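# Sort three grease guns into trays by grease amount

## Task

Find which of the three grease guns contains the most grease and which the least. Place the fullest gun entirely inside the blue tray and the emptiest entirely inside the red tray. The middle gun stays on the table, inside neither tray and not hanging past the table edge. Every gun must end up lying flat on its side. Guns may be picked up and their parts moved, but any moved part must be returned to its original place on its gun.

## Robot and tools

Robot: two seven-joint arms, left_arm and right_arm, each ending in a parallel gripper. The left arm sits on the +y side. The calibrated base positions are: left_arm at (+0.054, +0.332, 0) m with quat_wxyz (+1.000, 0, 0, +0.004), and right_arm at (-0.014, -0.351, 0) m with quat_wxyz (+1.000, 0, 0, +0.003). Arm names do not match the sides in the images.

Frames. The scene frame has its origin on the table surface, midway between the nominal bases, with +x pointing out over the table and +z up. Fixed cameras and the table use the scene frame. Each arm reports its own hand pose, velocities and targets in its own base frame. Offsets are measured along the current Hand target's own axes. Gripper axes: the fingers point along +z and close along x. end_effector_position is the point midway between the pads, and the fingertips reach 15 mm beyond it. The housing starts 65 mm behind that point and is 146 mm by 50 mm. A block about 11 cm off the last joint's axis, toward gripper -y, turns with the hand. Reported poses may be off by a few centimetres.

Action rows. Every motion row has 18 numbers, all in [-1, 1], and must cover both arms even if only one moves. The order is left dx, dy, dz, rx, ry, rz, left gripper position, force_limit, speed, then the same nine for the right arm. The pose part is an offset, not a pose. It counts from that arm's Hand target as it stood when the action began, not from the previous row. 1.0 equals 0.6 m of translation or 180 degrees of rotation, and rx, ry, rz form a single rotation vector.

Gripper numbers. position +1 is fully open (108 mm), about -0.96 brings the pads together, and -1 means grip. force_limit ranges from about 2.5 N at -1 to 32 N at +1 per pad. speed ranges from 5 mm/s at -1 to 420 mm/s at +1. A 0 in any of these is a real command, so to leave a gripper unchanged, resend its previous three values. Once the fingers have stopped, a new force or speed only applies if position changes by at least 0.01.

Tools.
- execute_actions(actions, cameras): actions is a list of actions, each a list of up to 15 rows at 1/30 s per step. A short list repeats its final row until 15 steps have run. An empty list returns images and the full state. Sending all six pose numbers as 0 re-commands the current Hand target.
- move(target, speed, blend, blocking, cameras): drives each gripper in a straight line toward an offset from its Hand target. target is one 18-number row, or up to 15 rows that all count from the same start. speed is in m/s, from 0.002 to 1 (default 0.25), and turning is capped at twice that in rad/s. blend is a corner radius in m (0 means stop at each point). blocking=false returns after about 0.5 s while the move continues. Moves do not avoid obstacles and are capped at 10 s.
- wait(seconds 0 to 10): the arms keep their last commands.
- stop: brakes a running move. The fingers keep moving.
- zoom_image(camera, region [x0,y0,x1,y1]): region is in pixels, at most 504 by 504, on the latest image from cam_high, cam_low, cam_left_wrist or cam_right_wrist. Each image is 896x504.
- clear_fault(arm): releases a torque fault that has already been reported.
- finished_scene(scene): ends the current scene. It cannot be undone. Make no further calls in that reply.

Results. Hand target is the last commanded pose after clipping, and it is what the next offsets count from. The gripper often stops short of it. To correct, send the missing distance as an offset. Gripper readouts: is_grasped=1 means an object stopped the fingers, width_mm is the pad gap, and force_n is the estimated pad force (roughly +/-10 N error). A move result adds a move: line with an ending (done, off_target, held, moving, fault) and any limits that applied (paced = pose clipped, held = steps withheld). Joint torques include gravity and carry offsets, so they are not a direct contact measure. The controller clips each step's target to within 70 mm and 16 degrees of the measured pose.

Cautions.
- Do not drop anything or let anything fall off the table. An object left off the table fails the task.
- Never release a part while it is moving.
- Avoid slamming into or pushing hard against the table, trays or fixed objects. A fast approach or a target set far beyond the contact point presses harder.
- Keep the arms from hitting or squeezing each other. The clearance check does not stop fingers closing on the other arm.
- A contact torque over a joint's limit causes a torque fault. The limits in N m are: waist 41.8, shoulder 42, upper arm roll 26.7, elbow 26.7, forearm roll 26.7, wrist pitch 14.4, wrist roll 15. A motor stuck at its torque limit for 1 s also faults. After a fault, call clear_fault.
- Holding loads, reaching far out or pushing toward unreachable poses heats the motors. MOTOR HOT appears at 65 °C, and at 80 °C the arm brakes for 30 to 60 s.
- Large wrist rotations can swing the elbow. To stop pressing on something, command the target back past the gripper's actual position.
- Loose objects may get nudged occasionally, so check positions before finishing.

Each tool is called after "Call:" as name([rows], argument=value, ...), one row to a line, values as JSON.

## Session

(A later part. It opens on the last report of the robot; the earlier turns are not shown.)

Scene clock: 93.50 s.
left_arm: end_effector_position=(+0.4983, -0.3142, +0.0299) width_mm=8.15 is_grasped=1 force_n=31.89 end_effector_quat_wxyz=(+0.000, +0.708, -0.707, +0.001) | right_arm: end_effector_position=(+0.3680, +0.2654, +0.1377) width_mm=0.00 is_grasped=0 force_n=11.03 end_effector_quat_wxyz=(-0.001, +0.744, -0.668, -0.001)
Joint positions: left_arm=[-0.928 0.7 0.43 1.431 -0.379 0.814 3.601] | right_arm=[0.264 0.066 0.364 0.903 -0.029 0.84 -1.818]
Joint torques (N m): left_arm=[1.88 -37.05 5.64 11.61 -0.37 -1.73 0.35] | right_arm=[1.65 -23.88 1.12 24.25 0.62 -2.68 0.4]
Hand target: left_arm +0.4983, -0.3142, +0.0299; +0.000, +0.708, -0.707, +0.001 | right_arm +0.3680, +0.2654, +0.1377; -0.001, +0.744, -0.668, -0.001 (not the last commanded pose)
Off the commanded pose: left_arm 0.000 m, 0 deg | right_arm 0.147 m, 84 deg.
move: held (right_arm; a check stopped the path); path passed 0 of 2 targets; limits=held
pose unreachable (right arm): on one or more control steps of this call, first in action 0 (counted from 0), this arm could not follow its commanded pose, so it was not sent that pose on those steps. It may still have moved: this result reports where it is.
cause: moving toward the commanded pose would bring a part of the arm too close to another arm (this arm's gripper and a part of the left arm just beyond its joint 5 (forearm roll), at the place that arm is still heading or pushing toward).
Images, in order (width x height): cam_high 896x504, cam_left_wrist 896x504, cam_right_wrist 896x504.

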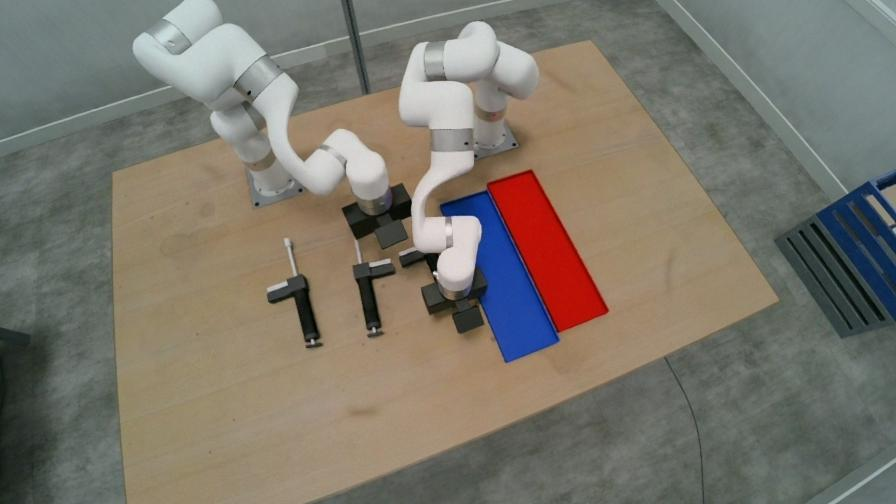

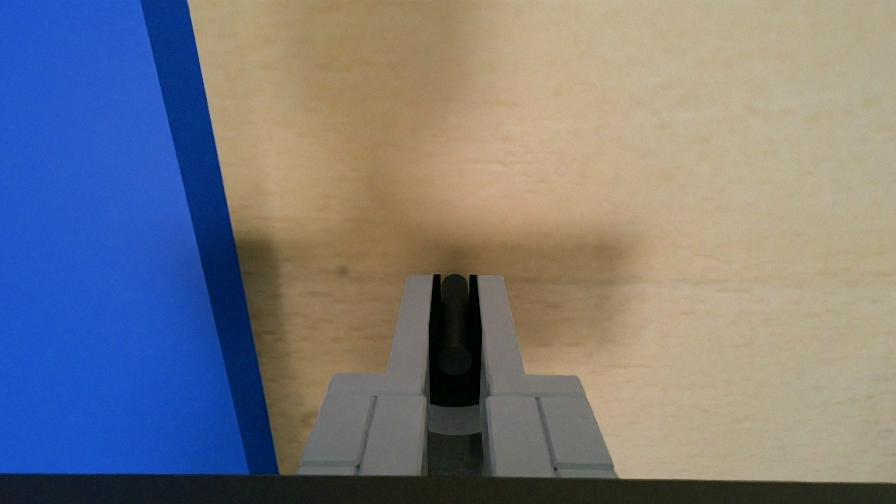

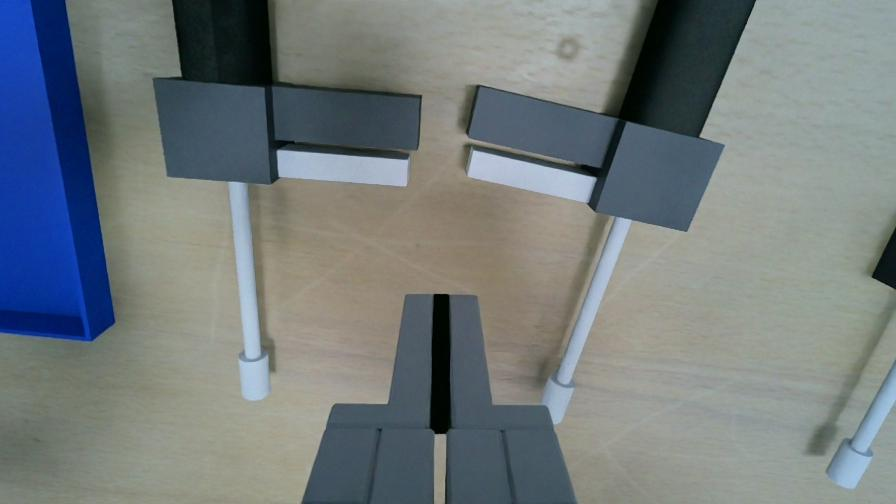

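Call:
move([
  [0,0,0,0,0,0,0.31,-0.4,-0.4, 0,0,0,0,0,0,-1,-0.5,0],
  [0,0,-0.42,0,0,0,0.31,-0.4,-0.4, 0,0,0,0,0,0,-1,-0.5,0],
  [-0.357,0.163,-0.45,0,0,-0.49,0.31,-0.4,-0.4, 0,0,-0.104,0,0,-0.46,0.31,0,0],
], cameras=["all"], speed=0.25)

Scene clock: 102.57 s.
left_arm: end_effector_position=(+0.4001, -0.0999, +0.2996) width_mm=70.05 is_grasped=0 force_n=0.00 end_effector_quat_wxyz=(+0.000, +1.000, -0.015, +0.000) | right_arm: end_effector_position=(+0.3680, +0.2653, +0.2001) width_mm=70.04 is_grasped=0 force_n=0.00 end_effector_quat_wxyz=(-0.001, +1.000, -0.009, +0.000)
Joint positions: left_arm=[-0.968 -0.289 0.635 1.078 0.175 1.315 1.989] | right_arm=[0.246 -0.028 0.375 0.994 0.014 1.018 -3.296]
Joint torques (N m): left_arm=[1.15 -16.05 -3.3 12.82 1.31 -1.51 -0.35] | right_arm=[-1.01 -22.6 -0.46 28.35 0.56 -1.93 -0.13]
Hand target: left_arm +0.4001, -0.0999, +0.2996; +0.000, +1.000, -0.015, +0.000 | right_arm +0.3680, +0.2653, +0.2001; -0.001, +1.000, -0.009, +0.000
Off the commanded pose: left_arm 0.000 m, 0 deg | right_arm 0.000 m, 0 deg.
move: done

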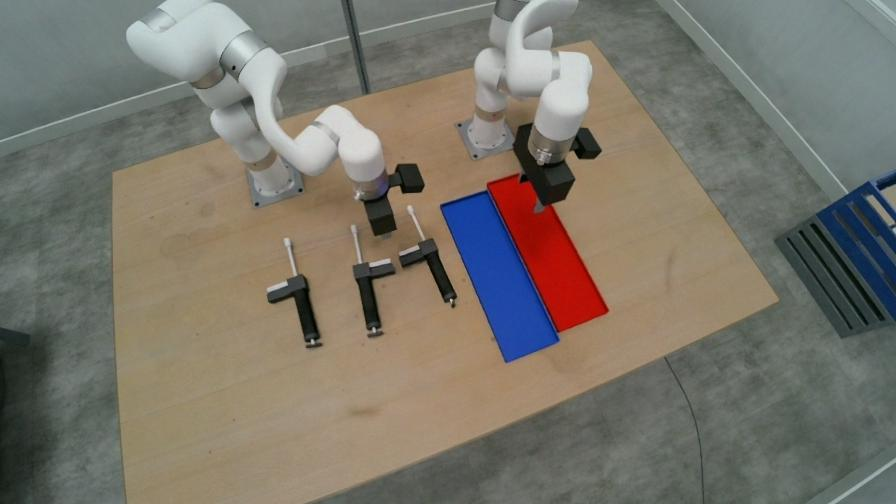

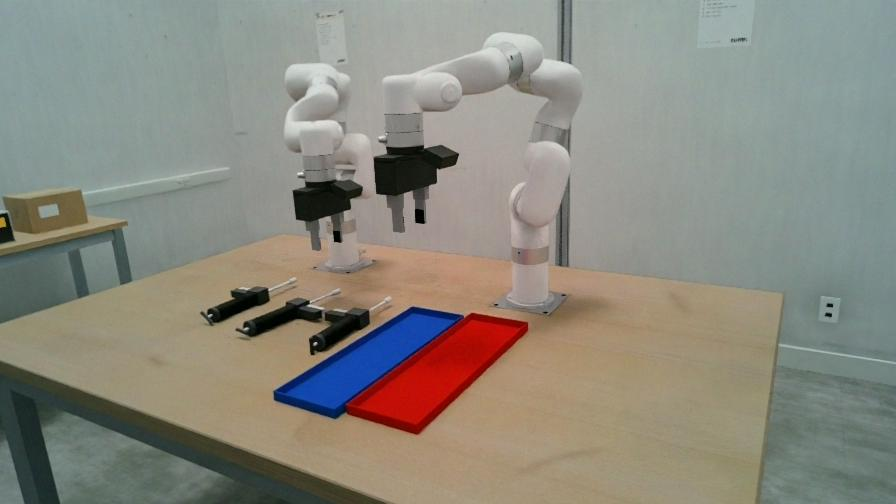

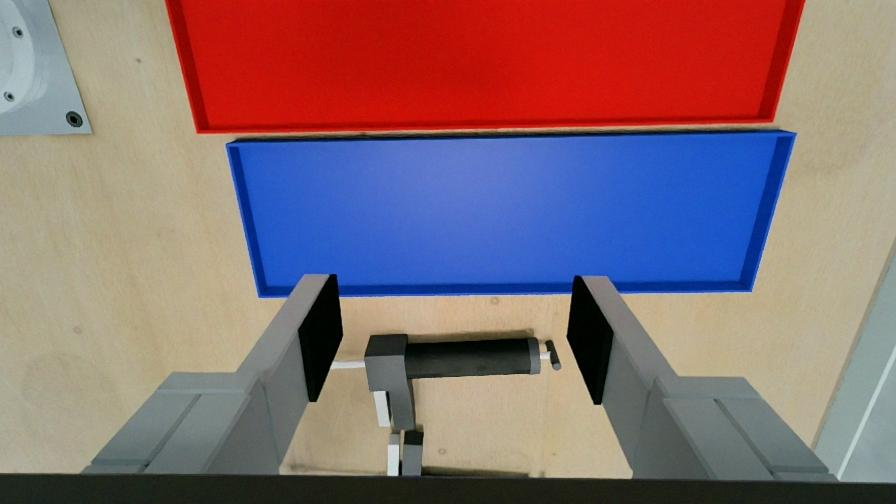

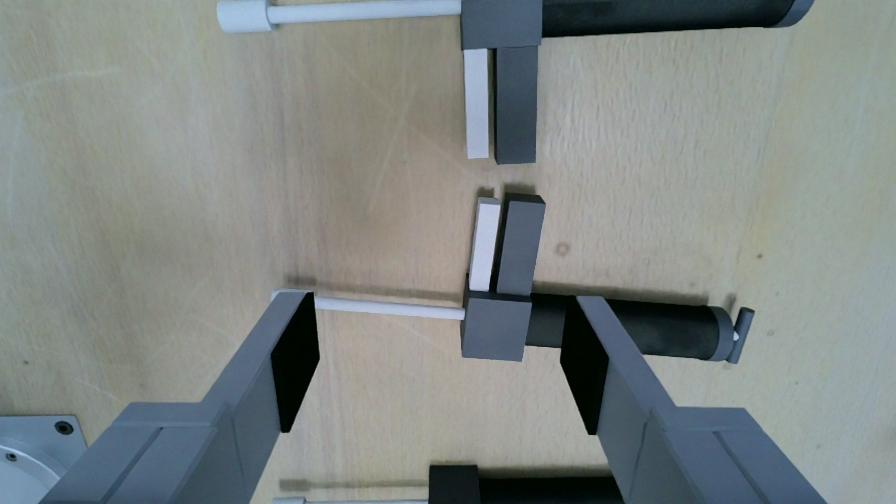

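Call:
move([
  [0,0,0,0,0,0,0.31,-0.4,-0.4, 0.169,0.157,0.05,0,0,-0.467,0.31,0,0],
], cameras=["cam_right_wrist"], speed=0.3)

Scene clock: 106.10 s.
left_arm: end_effector_position=(+0.4001, -0.0999, +0.2996) width_mm=70.05 is_grasped=0 force_n=0.00 end_effector_quat_wxyz=(+0.000, +1.000, -0.015, +0.000) | right_arm: end_effector_position=(+0.4677, +0.1694, +0.1698) width_mm=70.05 is_grasped=0 force_n=0.00 end_effector_quat_wxyz=(-0.001, +0.749, +0.663, +0.001)
Joint positions: left_arm=[-0.968 -0.289 0.635 1.078 0.175 1.315 1.989] | right_arm=[0.079 0.155 0.279 1.115 -0.049 0.965 -4.994]
Joint torques (N m): left_arm=[1.26 -16.23 -3.19 12.9 1.01 -1.54 -0.38] | right_arm=[-2.41 -25.54 1.49 27.56 0.56 -1.92 -0.11]
Hand target: left_arm +0.4001, -0.0999, +0.2996; +0.000, +1.000, -0.015, +0.000 | right_arm +0.4677, +0.1694, +0.1698; -0.001, +0.749, +0.663, +0.001
Off the commanded pose: left_arm 0.000 m, 0 deg | right_arm 0.000 m, 0 deg.
move: done
Images, in order (width x height): cam_right_wrist 896x504.

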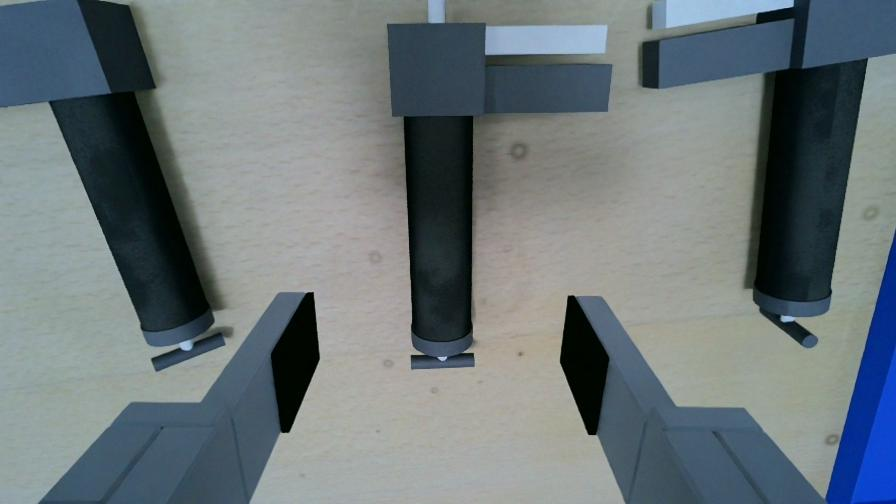

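Call:
move([
  [0,0,0,0,0,0,0.31,-0.4,-0.4, 0,0,0.24,0,0,0,0.31,0,0],
  [0,0,0,0,0,0,0.31,-0.4,-0.4, 0,0,0.24,0,0,0,-1,0.6,-0.3],
  [0,0,0,0,0,0,0.31,-0.4,-0.4, 0,0,-0.15,0,0,0,-1,0.6,-0.3],
  [0,0,0,0,0,0,0.31,-0.4,-0.4, 0,-0.08,-0.15,0,0,0.5,-1,0.6,-0.3],
  [0,0,0,0,0,0,0.31,-0.4,-0.4, 0,-0.1,-0.15,0,0,0.99,-1,0.6,-0.3],
], cameras=["cam_high","cam_low"], speed=[0.12,0.1,0.15,0.5,0.5])

Scene clock: 115.60 s.
left_arm: end_effector_position=(+0.4001, -0.0999, +0.2996) width_mm=70.05 is_grasped=0 force_n=0.00 end_effector_quat_wxyz=(+0.000, +1.000, -0.015, +0.000) | right_arm: end_effector_position=(+0.4082, +0.1764, +0.2598) width_mm=35.06 is_grasped=1 force_n=43.00 end_effector_quat_wxyz=(+0.001, -0.675, +0.738, +0.001)
Joint positions: left_arm=[-0.968 -0.289 0.635 1.078 0.175 1.315 1.989] | right_arm=[0.029 -0.112 0.361 1.084 0.045 1.188 -1.895]
Joint torques (N m): left_arm=[1.11 -15.99 -3.03 12.76 0.66 -1.61 -0.24] | right_arm=[-2.2 -21.89 -0.51 33.12 -0.71 -2.58 0.33]
Hand target: left_arm +0.4001, -0.0999, +0.2996; +0.000, +1.000, -0.015, +0.000 | right_arm +0.4082, +0.1764, +0.2598; +0.001, -0.675, +0.738, +0.001
Off the commanded pose: left_arm 0.000 m, 0 deg | right_arm 0.000 m, 0 deg.
move: done
Images, in order (width x height): cam_high 896x504, cam_low 896x504.

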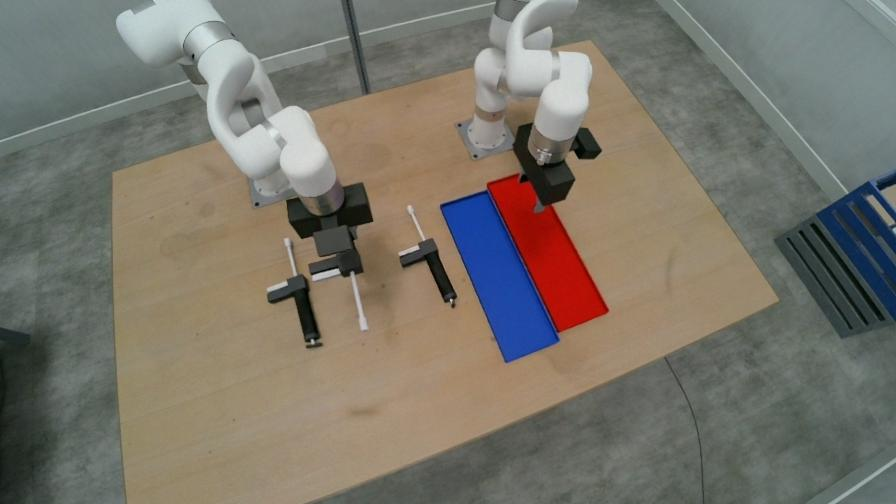

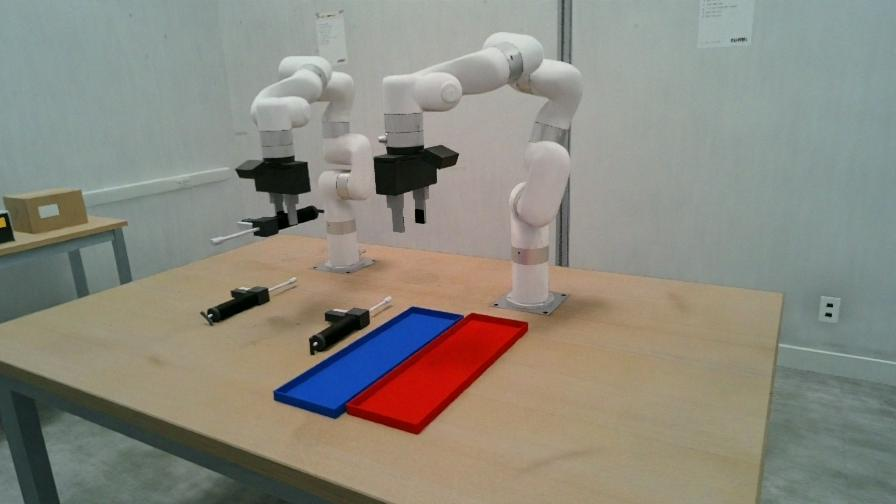

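Call:
move([
  [0,0,0,0,0,0,0.31,-0.4,-0.4, -0.187,0.004,0,0,0,0.473,-1,0.6,-0.3],
  [-0.085,0.294,-0.1,0,0,-0.007,0.31,-0.4,-0.4, -0.187,0.004,0,0,0,0.473,-1,0.6,-0.3],
], cameras=["cam_high","cam_low","cam_left_wrist"], speed=[0.4,0.2])

Scene clock: 120.57 s.
left_arm: end_effector_position=(+0.3438, -0.2746, +0.3597) width_mm=70.05 is_grasped=0 force_n=0.00 end_effector_quat_wxyz=(+0.000, +1.000, -0.004, +0.000) | right_arm: end_effector_position=(+0.4159, +0.2884, +0.2601) width_mm=35.06 is_grasped=1 force_n=42.87 end_effector_quat_wxyz=(+0.000, +0.003, +1.000, +0.001)
Joint positions: left_arm=[-1.124 -0.139 0.412 1.346 0.055 1.473 1.643] | right_arm=[0.138 0.113 0.493 1.319 -0.054 1.219 -0.134]
Joint torques (N m): left_arm=[-0.64 -18.86 -1.33 13.24 -0.66 -1.17 -0.4] | right_arm=[1.81 -26.49 2.46 32.65 -0.7 -2.21 0.35]
Hand target: left_arm +0.3438, -0.2746, +0.3597; +0.000, +1.000, -0.004, +0.000 | right_arm +0.4159, +0.2884, +0.2601; +0.000, +0.003, +1.000, +0.001
Off the commanded pose: left_arm 0.000 m, 0 deg | right_arm 0.000 m, 0 deg.
move: done
Images, in order (width x height): cam_high 896x504, cam_low 896x504, cam_left_wrist 896x504.

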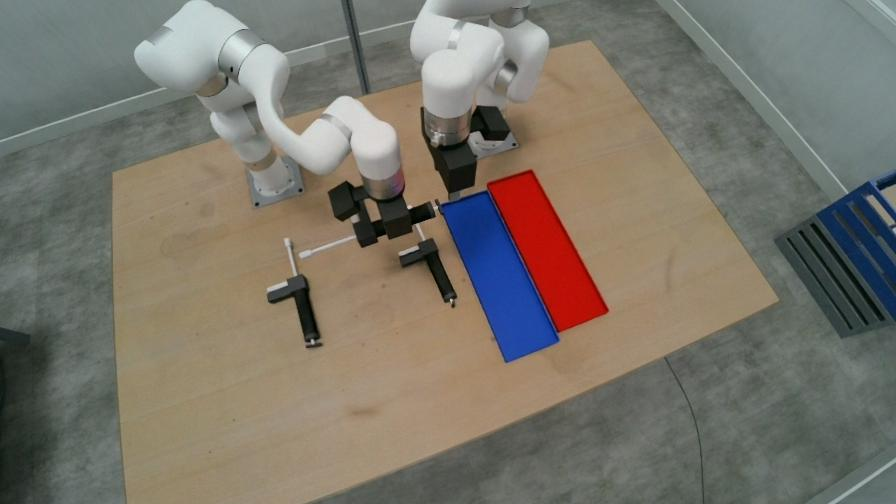

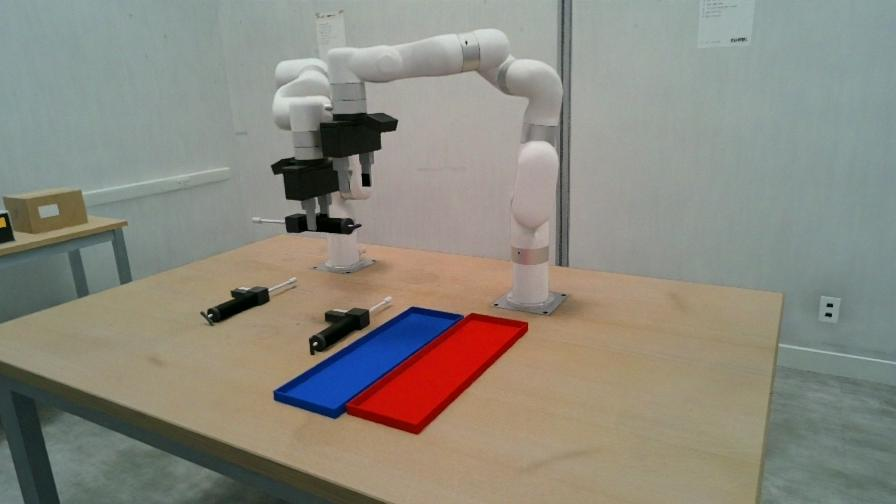

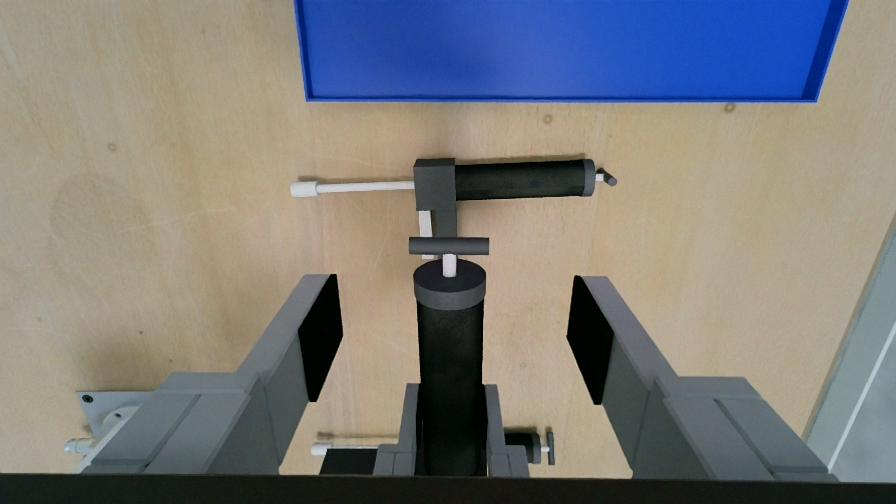

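Call:
move([
  [-0.005,0.037,0.06,0,0,0,0.31,-0.4,-0.4, 0,0,0,0,0,0,-1,0.6,-0.3],
  [-0.005,0.037,0.166,0,0,0,0.31,-0.4,-0.4, 0,0,0,0,0,0,-1,0.6,-0.3],
  [-0.005,0.037,0.166,0,0,0,-1,-0.4,-0.4, 0,0,0,0,0,0,-1,0.6,-0.3],
], cameras=["cam_high","cam_low","cam_left_wrist"], speed=[0.15,0.08,0.08])

Scene clock: 123.60 s.
left_arm: end_effector_position=(+0.3407, -0.2969, +0.2602) width_mm=39.11 is_grasped=1 force_n=29.43 end_effector_quat_wxyz=(+0.001, +1.000, -0.004, +0.000) | right_arm: end_effector_position=(+0.4158, +0.2884, +0.2601) width_mm=35.06 is_grasped=1 force_n=43.54 end_effector_quat_wxyz=(+0.000, +0.003, +1.000, +0.001)
Joint positions: left_arm=[-1.136 -0.088 0.404 1.11 0.037 1.19 1.618] | right_arm=[0.138 0.113 0.493 1.319 -0.055 1.219 -0.134]
Joint torques (N m): left_arm=[-0.73 -21.66 -1.74 12.75 -0.45 -0.91 0.34] | right_arm=[-0.83 -27.82 0.34 32.74 -0.31 -3.72 0.39]
Hand target: left_arm +0.3406, -0.2969, +0.2602; +0.000, +1.000, -0.004, +0.000 | right_arm +0.4159, +0.2884, +0.2601; +0.000, +0.003, +1.000, +0.001
Off the commanded pose: left_arm 0.000 m, 0 deg | right_arm 0.000 m, 0 deg.
move: done
Images, in order (width x height): cam_high 896x504, cam_low 896x504, cam_left_wrist 896x504.

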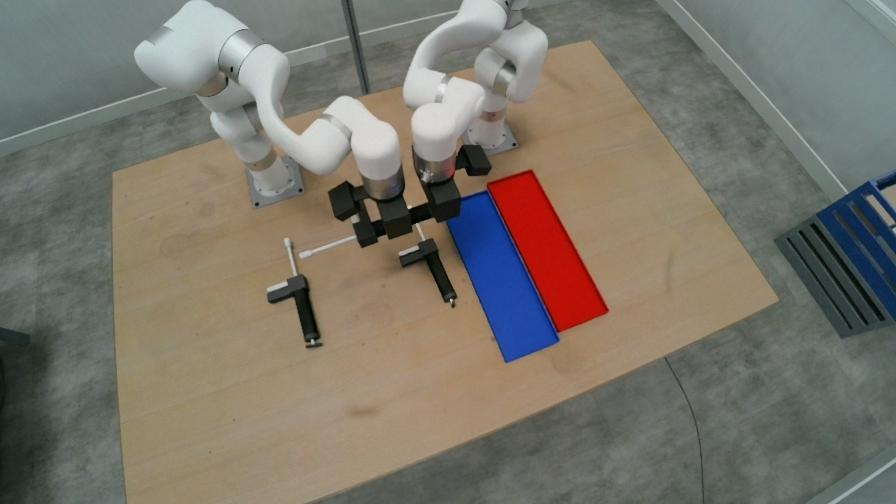

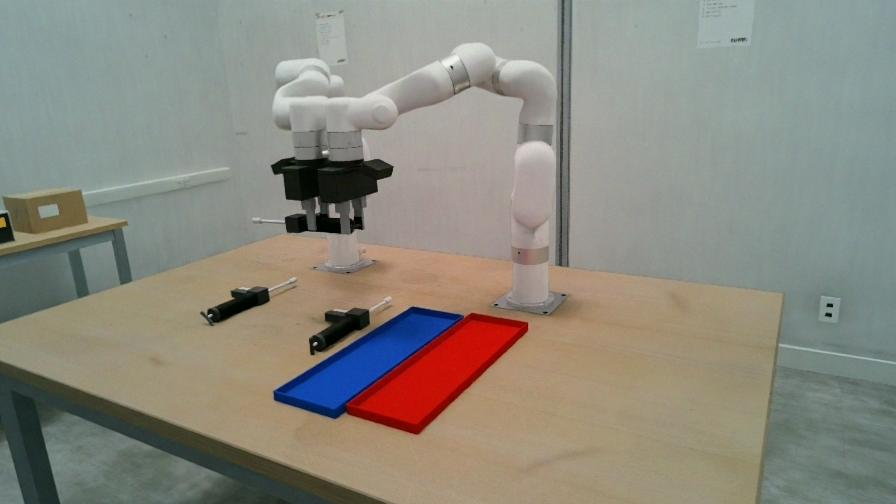

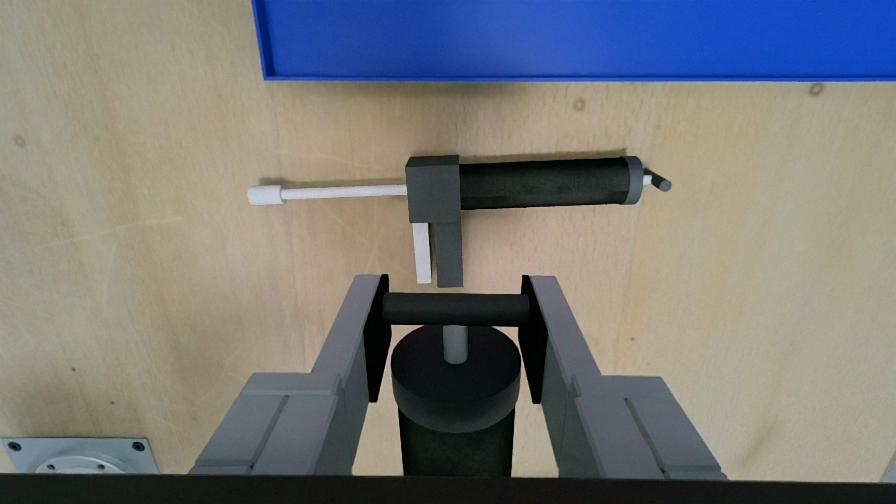

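Call:
move(target=[0,-0.033,0,0,0,0,-1,-0.4,-0.4, 0,0,0,0,0,0,-1,0.6,-0.3], cameras=["cam_left_wrist"], speed=0.03)

Scene clock: 124.87 s.
left_arm: end_effector_position=(+0.3408, -0.2771, +0.2601) width_mm=39.11 is_grasped=1 force_n=29.43 end_effector_quat_wxyz=(+0.000, +1.000, -0.004, +0.000) | right_arm: end_effector_position=(+0.4159, +0.2884, +0.2601) width_mm=35.06 is_grasped=1 force_n=43.16 end_effector_quat_wxyz=(+0.000, +0.003, +1.000, +0.001)
Joint positions: left_arm=[-1.121 -0.134 0.416 1.066 0.058 1.188 1.634] | right_arm=[0.138 0.113 0.493 1.319 -0.054 1.219 -0.134]
Joint torques (N m): left_arm=[1.57 -23.02 -0.07 12.26 1.45 -1.04 0.35] | right_arm=[-3.15 -28.81 -0.25 32.78 -1.23 -2.1 0.35]
Hand target: left_arm +0.3408, -0.2771, +0.2601; +0.000, +1.000, -0.004, +0.000 | right_arm +0.4159, +0.2884, +0.2601; +0.000, +0.003, +1.000, +0.001
Off the commanded pose: left_arm 0.000 m, 0 deg | right_arm 0.000 m, 0 deg.
move: done
Images, in order (width x height): cam_left_wrist 896x504.

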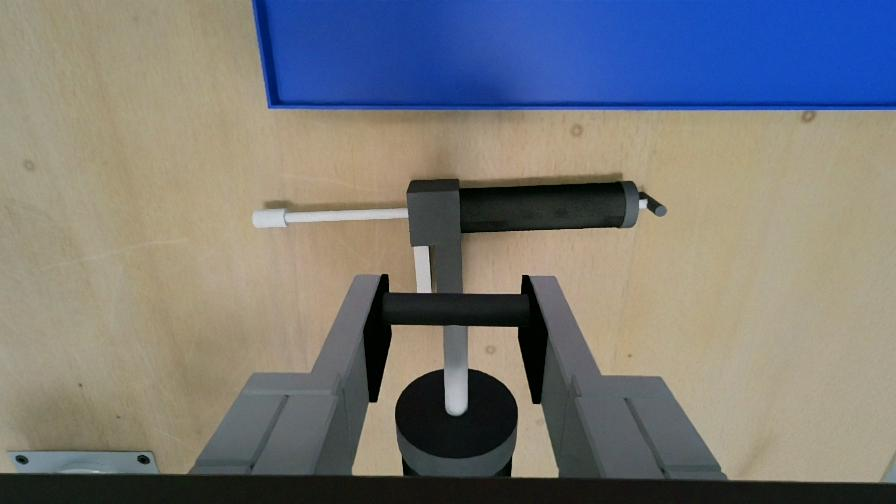

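Call:
move(target=[0,-0.05,0,0,0,0,-1,-0.4,-0.4, 0,0,0,0,0,0,-1,0.6,-0.3], cameras=["cam_left_wrist"], speed=0.03)

Call:
move(target=[0,-0.05,0,0,0,0,-1,-0.4,-0.4, 0,0,0,0,0,0,-1,0.6,-0.3], cameras=["cam_left_wrist"], speed=0.03)

Scene clock: 126.63 s.
left_arm: end_effector_position=(+0.3410, -0.2471, +0.2601) width_mm=39.11 is_grasped=1 force_n=29.47 end_effector_quat_wxyz=(+0.000, +1.000, -0.004, +0.000) | right_arm: end_effector_position=(+0.4159, +0.2884, +0.2601) width_mm=35.06 is_grasped=1 force_n=42.50 end_effector_quat_wxyz=(+0.000, +0.003, +1.000, +0.001)
Joint positions: left_arm=[-1.097 -0.203 0.435 1.004 0.091 1.189 1.661] | right_arm=[0.138 0.113 0.493 1.319 -0.054 1.219 -0.134]
Joint torques (N m): left_arm=[2.2 -20.94 -0.36 12.54 1.92 -1.01 0.29] | right_arm=[-1.79 -28.19 0.95 31.53 -0.81 -2.47 0.11]
Hand target: left_arm +0.3410, -0.2471, +0.2601; +0.000, +1.000, -0.004, +0.000 | right_arm +0.4159, +0.2884, +0.2601; +0.000, +0.003, +1.000, +0.001
Off the commanded pose: left_arm 0.000 m, 0 deg | right_arm 0.000 m, 0 deg.
move: done
Images, in order (width x height): cam_left_wrist 896x504.

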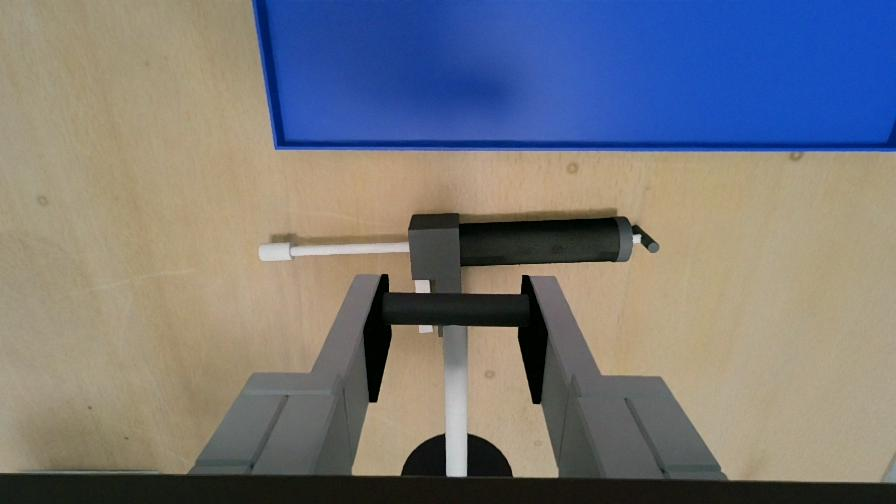

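Scene clock: 127.97 s.
left_arm: end_effector_position=(+0.3413, -0.2171, +0.2601) width_mm=39.11 is_grasped=1 force_n=29.48 end_effector_quat_wxyz=(+0.000, +1.000, -0.004, +0.000) | right_arm: end_effector_position=(+0.4159, +0.2884, +0.2601) width_mm=35.06 is_grasped=1 force_n=42.03 end_effector_quat_wxyz=(+0.000, +0.003, +1.000, +0.001)
Joint positions: left_arm=[-1.069 -0.269 0.455 0.95 0.125 1.194 1.69] | right_arm=[0.138 0.113 0.493 1.319 -0.054 1.219 -0.134]
Joint torques (N m): left_arm=[2.46 -18.92 -0.61 12.8 2.02 -1.09 0.26] | right_arm=[-1.99 -28.43 1.26 30.49 -0.63 -2.14 -0.04]
Hand target: left_arm +0.3413, -0.2171, +0.2601; +0.000, +1.000, -0.004, +0.000 | right_arm +0.4159, +0.2884, +0.2601; +0.000, +0.003, +1.000, +0.001
Off the commanded pose: left_arm 0.000 m, 0 deg | right_arm 0.000 m, 0 deg.
move: done
Images, in order (width x height): cam_left_wrist 896x504.

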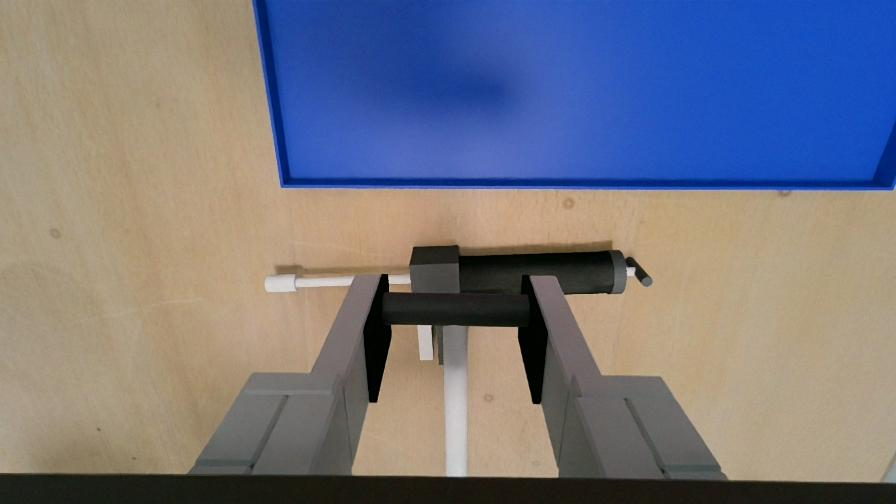

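Call:
move(target=[0,-0.025,0,0,0,0,-1,-0.4,-0.4, 0,0,0,0,0,0,-1,0.6,-0.3], cameras=["cam_left_wrist"], speed=0.03)

Call:
move(target=[0,-0.025,0,0,0,0,-1,-0.4,-0.4, 0,0,0,0,0,0,-1,0.6,-0.3], cameras=["cam_low"], speed=0.03)

Scene clock: 129.27 s.
left_arm: end_effector_position=(+0.3414, -0.2021, +0.2601) width_mm=39.11 is_grasped=1 force_n=29.52 end_effector_quat_wxyz=(+0.001, +1.000, -0.004, +0.000) | right_arm: end_effector_position=(+0.4159, +0.2884, +0.2601) width_mm=35.06 is_grasped=1 force_n=41.32 end_effector_quat_wxyz=(+0.000, +0.003, +1.000, +0.001)
Joint positions: left_arm=[-1.054 -0.3 0.466 0.926 0.143 1.198 1.706] | right_arm=[0.138 0.113 0.492 1.319 -0.054 1.219 -0.134]
Joint torques (N m): left_arm=[11.84 -17.77 6.85 10.26 8.35 1.82 0.33] | right_arm=[-18.58 -26.52 -13.97 22.47 -6.69 3.29 -0.12]
Hand target: left_arm +0.3414, -0.2021, +0.2601; +0.000, +1.000, -0.004, +0.000 | right_arm +0.4159, +0.2884, +0.2601; +0.000, +0.003, +1.000, +0.001
Off the commanded pose: left_arm 0.000 m, 0 deg | right_arm 0.000 m, 0 deg.
move: done
Images, in order (width x height): cam_left_wrist 896x504.

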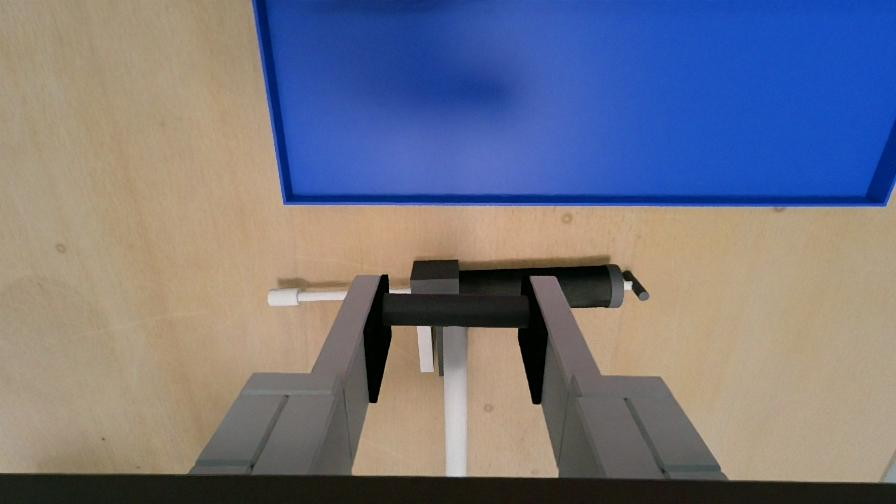

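Scene clock: 130.07 s.
left_arm: end_effector_position=(+0.3415, -0.1871, +0.2601) width_mm=39.11 is_grasped=1 force_n=29.63 end_effector_quat_wxyz=(+0.000, +1.000, -0.004, +0.000) | right_arm: end_effector_position=(+0.4159, +0.2884, +0.2601) width_mm=35.06 is_grasped=1 force_n=41.24 end_effector_quat_wxyz=(+0.000, +0.003, +1.000, +0.001)
Joint positions: left_arm=[-1.038 -0.331 0.477 0.904 0.16 1.203 1.723] | right_arm=[0.138 0.113 0.492 1.319 -0.054 1.219 -0.134]
Joint torques (N m): left_arm=[12.38 -16.67 7.05 10.32 8.9 2.02 0.36] | right_arm=[-19.05 -26.98 -14.27 22.14 -6.76 3.35 -0.19]
Hand target: left_arm +0.3415, -0.1871, +0.2601; +0.000, +1.000, -0.004, +0.000 | right_arm +0.4159, +0.2884, +0.2601; +0.000, +0.003, +1.000, +0.001
Off the commanded pose: left_arm 0.000 m, 0 deg | right_arm 0.000 m, 0 deg.
move: done
Images, in order (width x height): cam_low 896x504.

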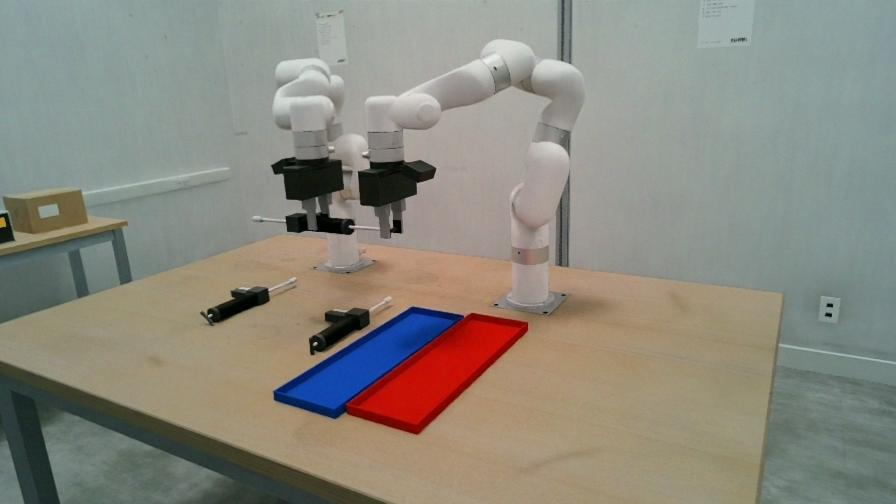

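Call:
wait(seconds=0.1, cameras=["cam_left_wrist","cam_right_wrist"])

Scene clock: 130.53 s.
left_arm: end_effector_position=(+0.3415, -0.1871, +0.2601) width_mm=39.11 is_grasped=1 force_n=29.63 end_effector_quat_wxyz=(+0.000, +1.000, -0.004, +0.000) | right_arm: end_effector_position=(+0.4159, +0.2884, +0.2601) width_mm=35.06 is_grasped=1 force_n=41.23 end_effector_quat_wxyz=(+0.000, +0.003, +1.000, +0.001)
Joint positions: left_arm=[-1.038 -0.331 0.477 0.904 0.16 1.203 1.723] | right_arm=[0.138 0.113 0.492 1.319 -0.054 1.219 -0.134]
Joint torques (N m): left_arm=[12.66 -16.84 7.08 10.32 8.9 2.04 0.27] | right_arm=[-18.87 -27.19 -14.62 22.46 -6.9 3.39 -0.21]
Hand target: left_arm +0.3415, -0.1871, +0.2601; +0.000, +1.000, -0.004, +0.000 | right_arm +0.4159, +0.2884, +0.2601; +0.000, +0.003, +1.000, +0.001
Tool commands: left_gripper/position=-1.0 left_gripper/force_limit=-0.4 left_gripper/speed=-0.4 right_gripper/position=-1.0 right_gripper/force_limit=+0.6 right_gripper/speed=-0.3
Off the commanded pose: left_arm 0.000 m, 0 deg | right_arm 0.000 m, 0 deg.
wait: 0.10 s; at rest from the start
Images, in order (width x height): cam_left_wrist 896x504, cam_right_wrist 896x504.

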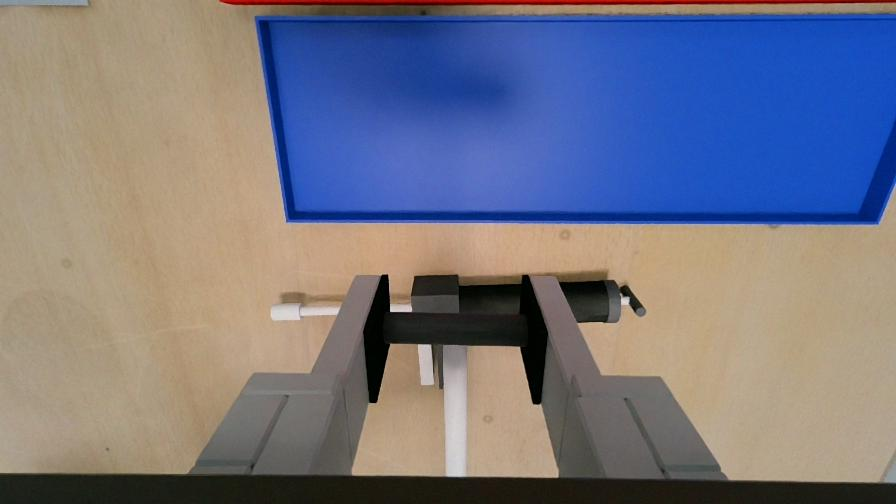

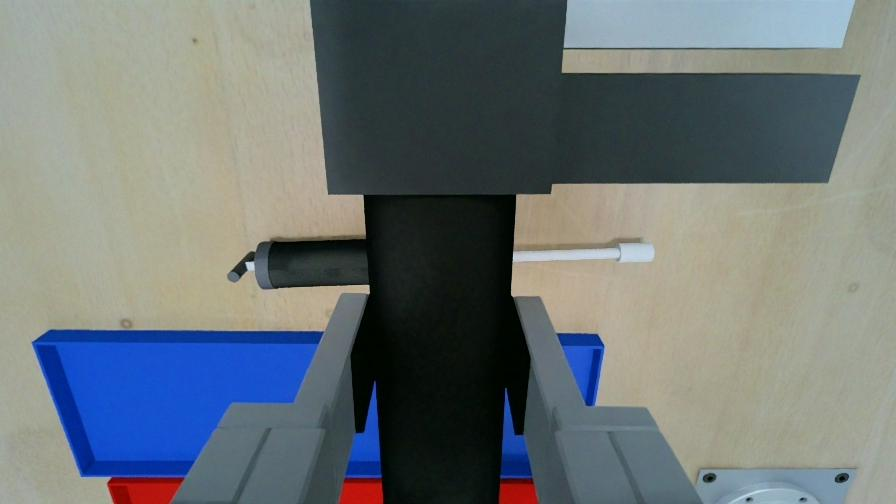

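Call:
move([
  [0,0.153,0,0,0,0,-1,-0.4,-0.4, 0,0,0,0,0,0,-1,0.6,-0.3],
  [0,0.163,0,0,0,0,-1,-0.4,-0.4, 0,0,0,0,0,0,-1,0.6,-0.3],
], cameras=["cam_left_wrist"], speed=0.05)

Scene clock: 133.77 s.
left_arm: end_effector_position=(+0.3407, -0.2849, +0.2601) width_mm=39.11 is_grasped=1 force_n=29.57 end_effector_quat_wxyz=(+0.000, +1.000, -0.004, +0.000) | right_arm: end_effector_position=(+0.4159, +0.2884, +0.2601) width_mm=35.06 is_grasped=1 force_n=43.49 end_effector_quat_wxyz=(+0.000, +0.003, +1.000, +0.001)
Joint positions: left_arm=[-1.127 -0.116 0.412 1.083 0.05 1.189 1.628] | right_arm=[0.138 0.113 0.493 1.319 -0.054 1.219 -0.134]
Joint torques (N m): left_arm=[-2.72 -19.61 -2.84 13.07 -1.69 -0.96 -0.25] | right_arm=[0.46 -27.32 0.84 33.93 0.24 -3.93 0.35]
Hand target: left_arm +0.3407, -0.2849, +0.2601; +0.000, +1.000, -0.004, +0.000 | right_arm +0.4159, +0.2884, +0.2601; +0.000, +0.003, +1.000, +0.001
Off the commanded pose: left_arm 0.000 m, 0 deg | right_arm 0.000 m, 0 deg.
move: done
Images, in order (width x height): cam_left_wrist 896x504.

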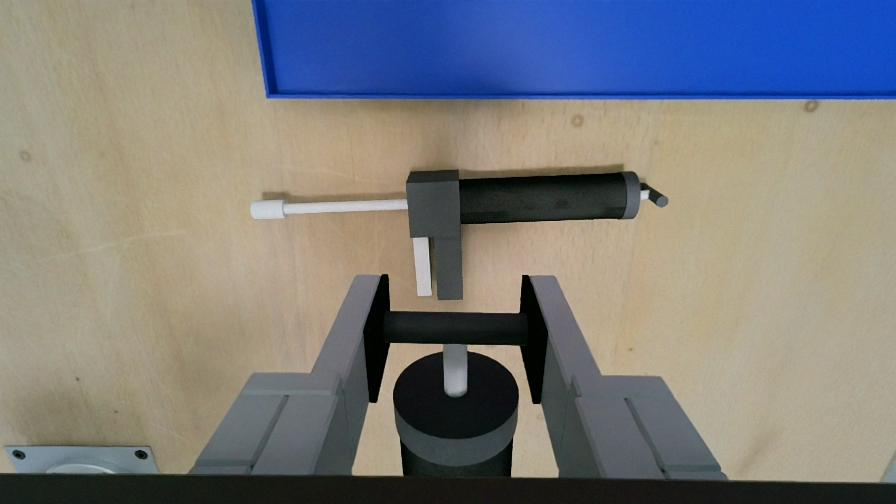

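Call:
move(target=[0,0.015,0,0,0,0,-1,-0.4,-0.4, 0,0,0,0,0,0,-1,0.6,-0.3], cameras=["cam_left_wrist"], speed=0.03)

Scene clock: 135.57 s.
left_arm: end_effector_position=(+0.3407, -0.2936, +0.2601) width_mm=39.11 is_grasped=1 force_n=29.59 end_effector_quat_wxyz=(+0.000, +1.000, -0.004, +0.000) | right_arm: end_effector_position=(+0.4159, +0.2880, +0.2600) width_mm=35.06 is_grasped=1 force_n=44.45 end_effector_quat_wxyz=(+0.000, +0.003, +1.000, +0.001)
Joint positions: left_arm=[-1.134 -0.095 0.407 1.103 0.04 1.19 1.62] | right_arm=[0.138 0.113 0.492 1.319 -0.055 1.22 -0.134]
Joint torques (N m): left_arm=[-12.78 -20.26 -11.62 16.71 -7.97 -4.58 -0.19] | right_arm=[15.94 -27.89 16.65 41.5 5.86 -9.04 0.12]
Hand target: left_arm +0.3407, -0.2939, +0.2602; +0.000, +1.000, -0.004, +0.000 | right_arm +0.4159, +0.2884, +0.2601; +0.000, +0.003, +1.000, +0.001
Off the commanded pose: left_arm 0.000 m, 0 deg | right_arm 0.000 m, 0 deg.
move: done
Images, in order (width x height): cam_left_wrist 896x504.

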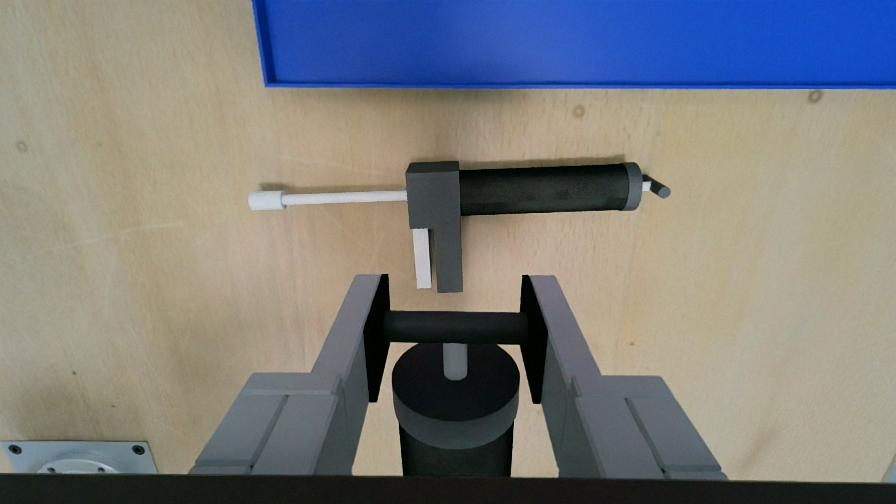

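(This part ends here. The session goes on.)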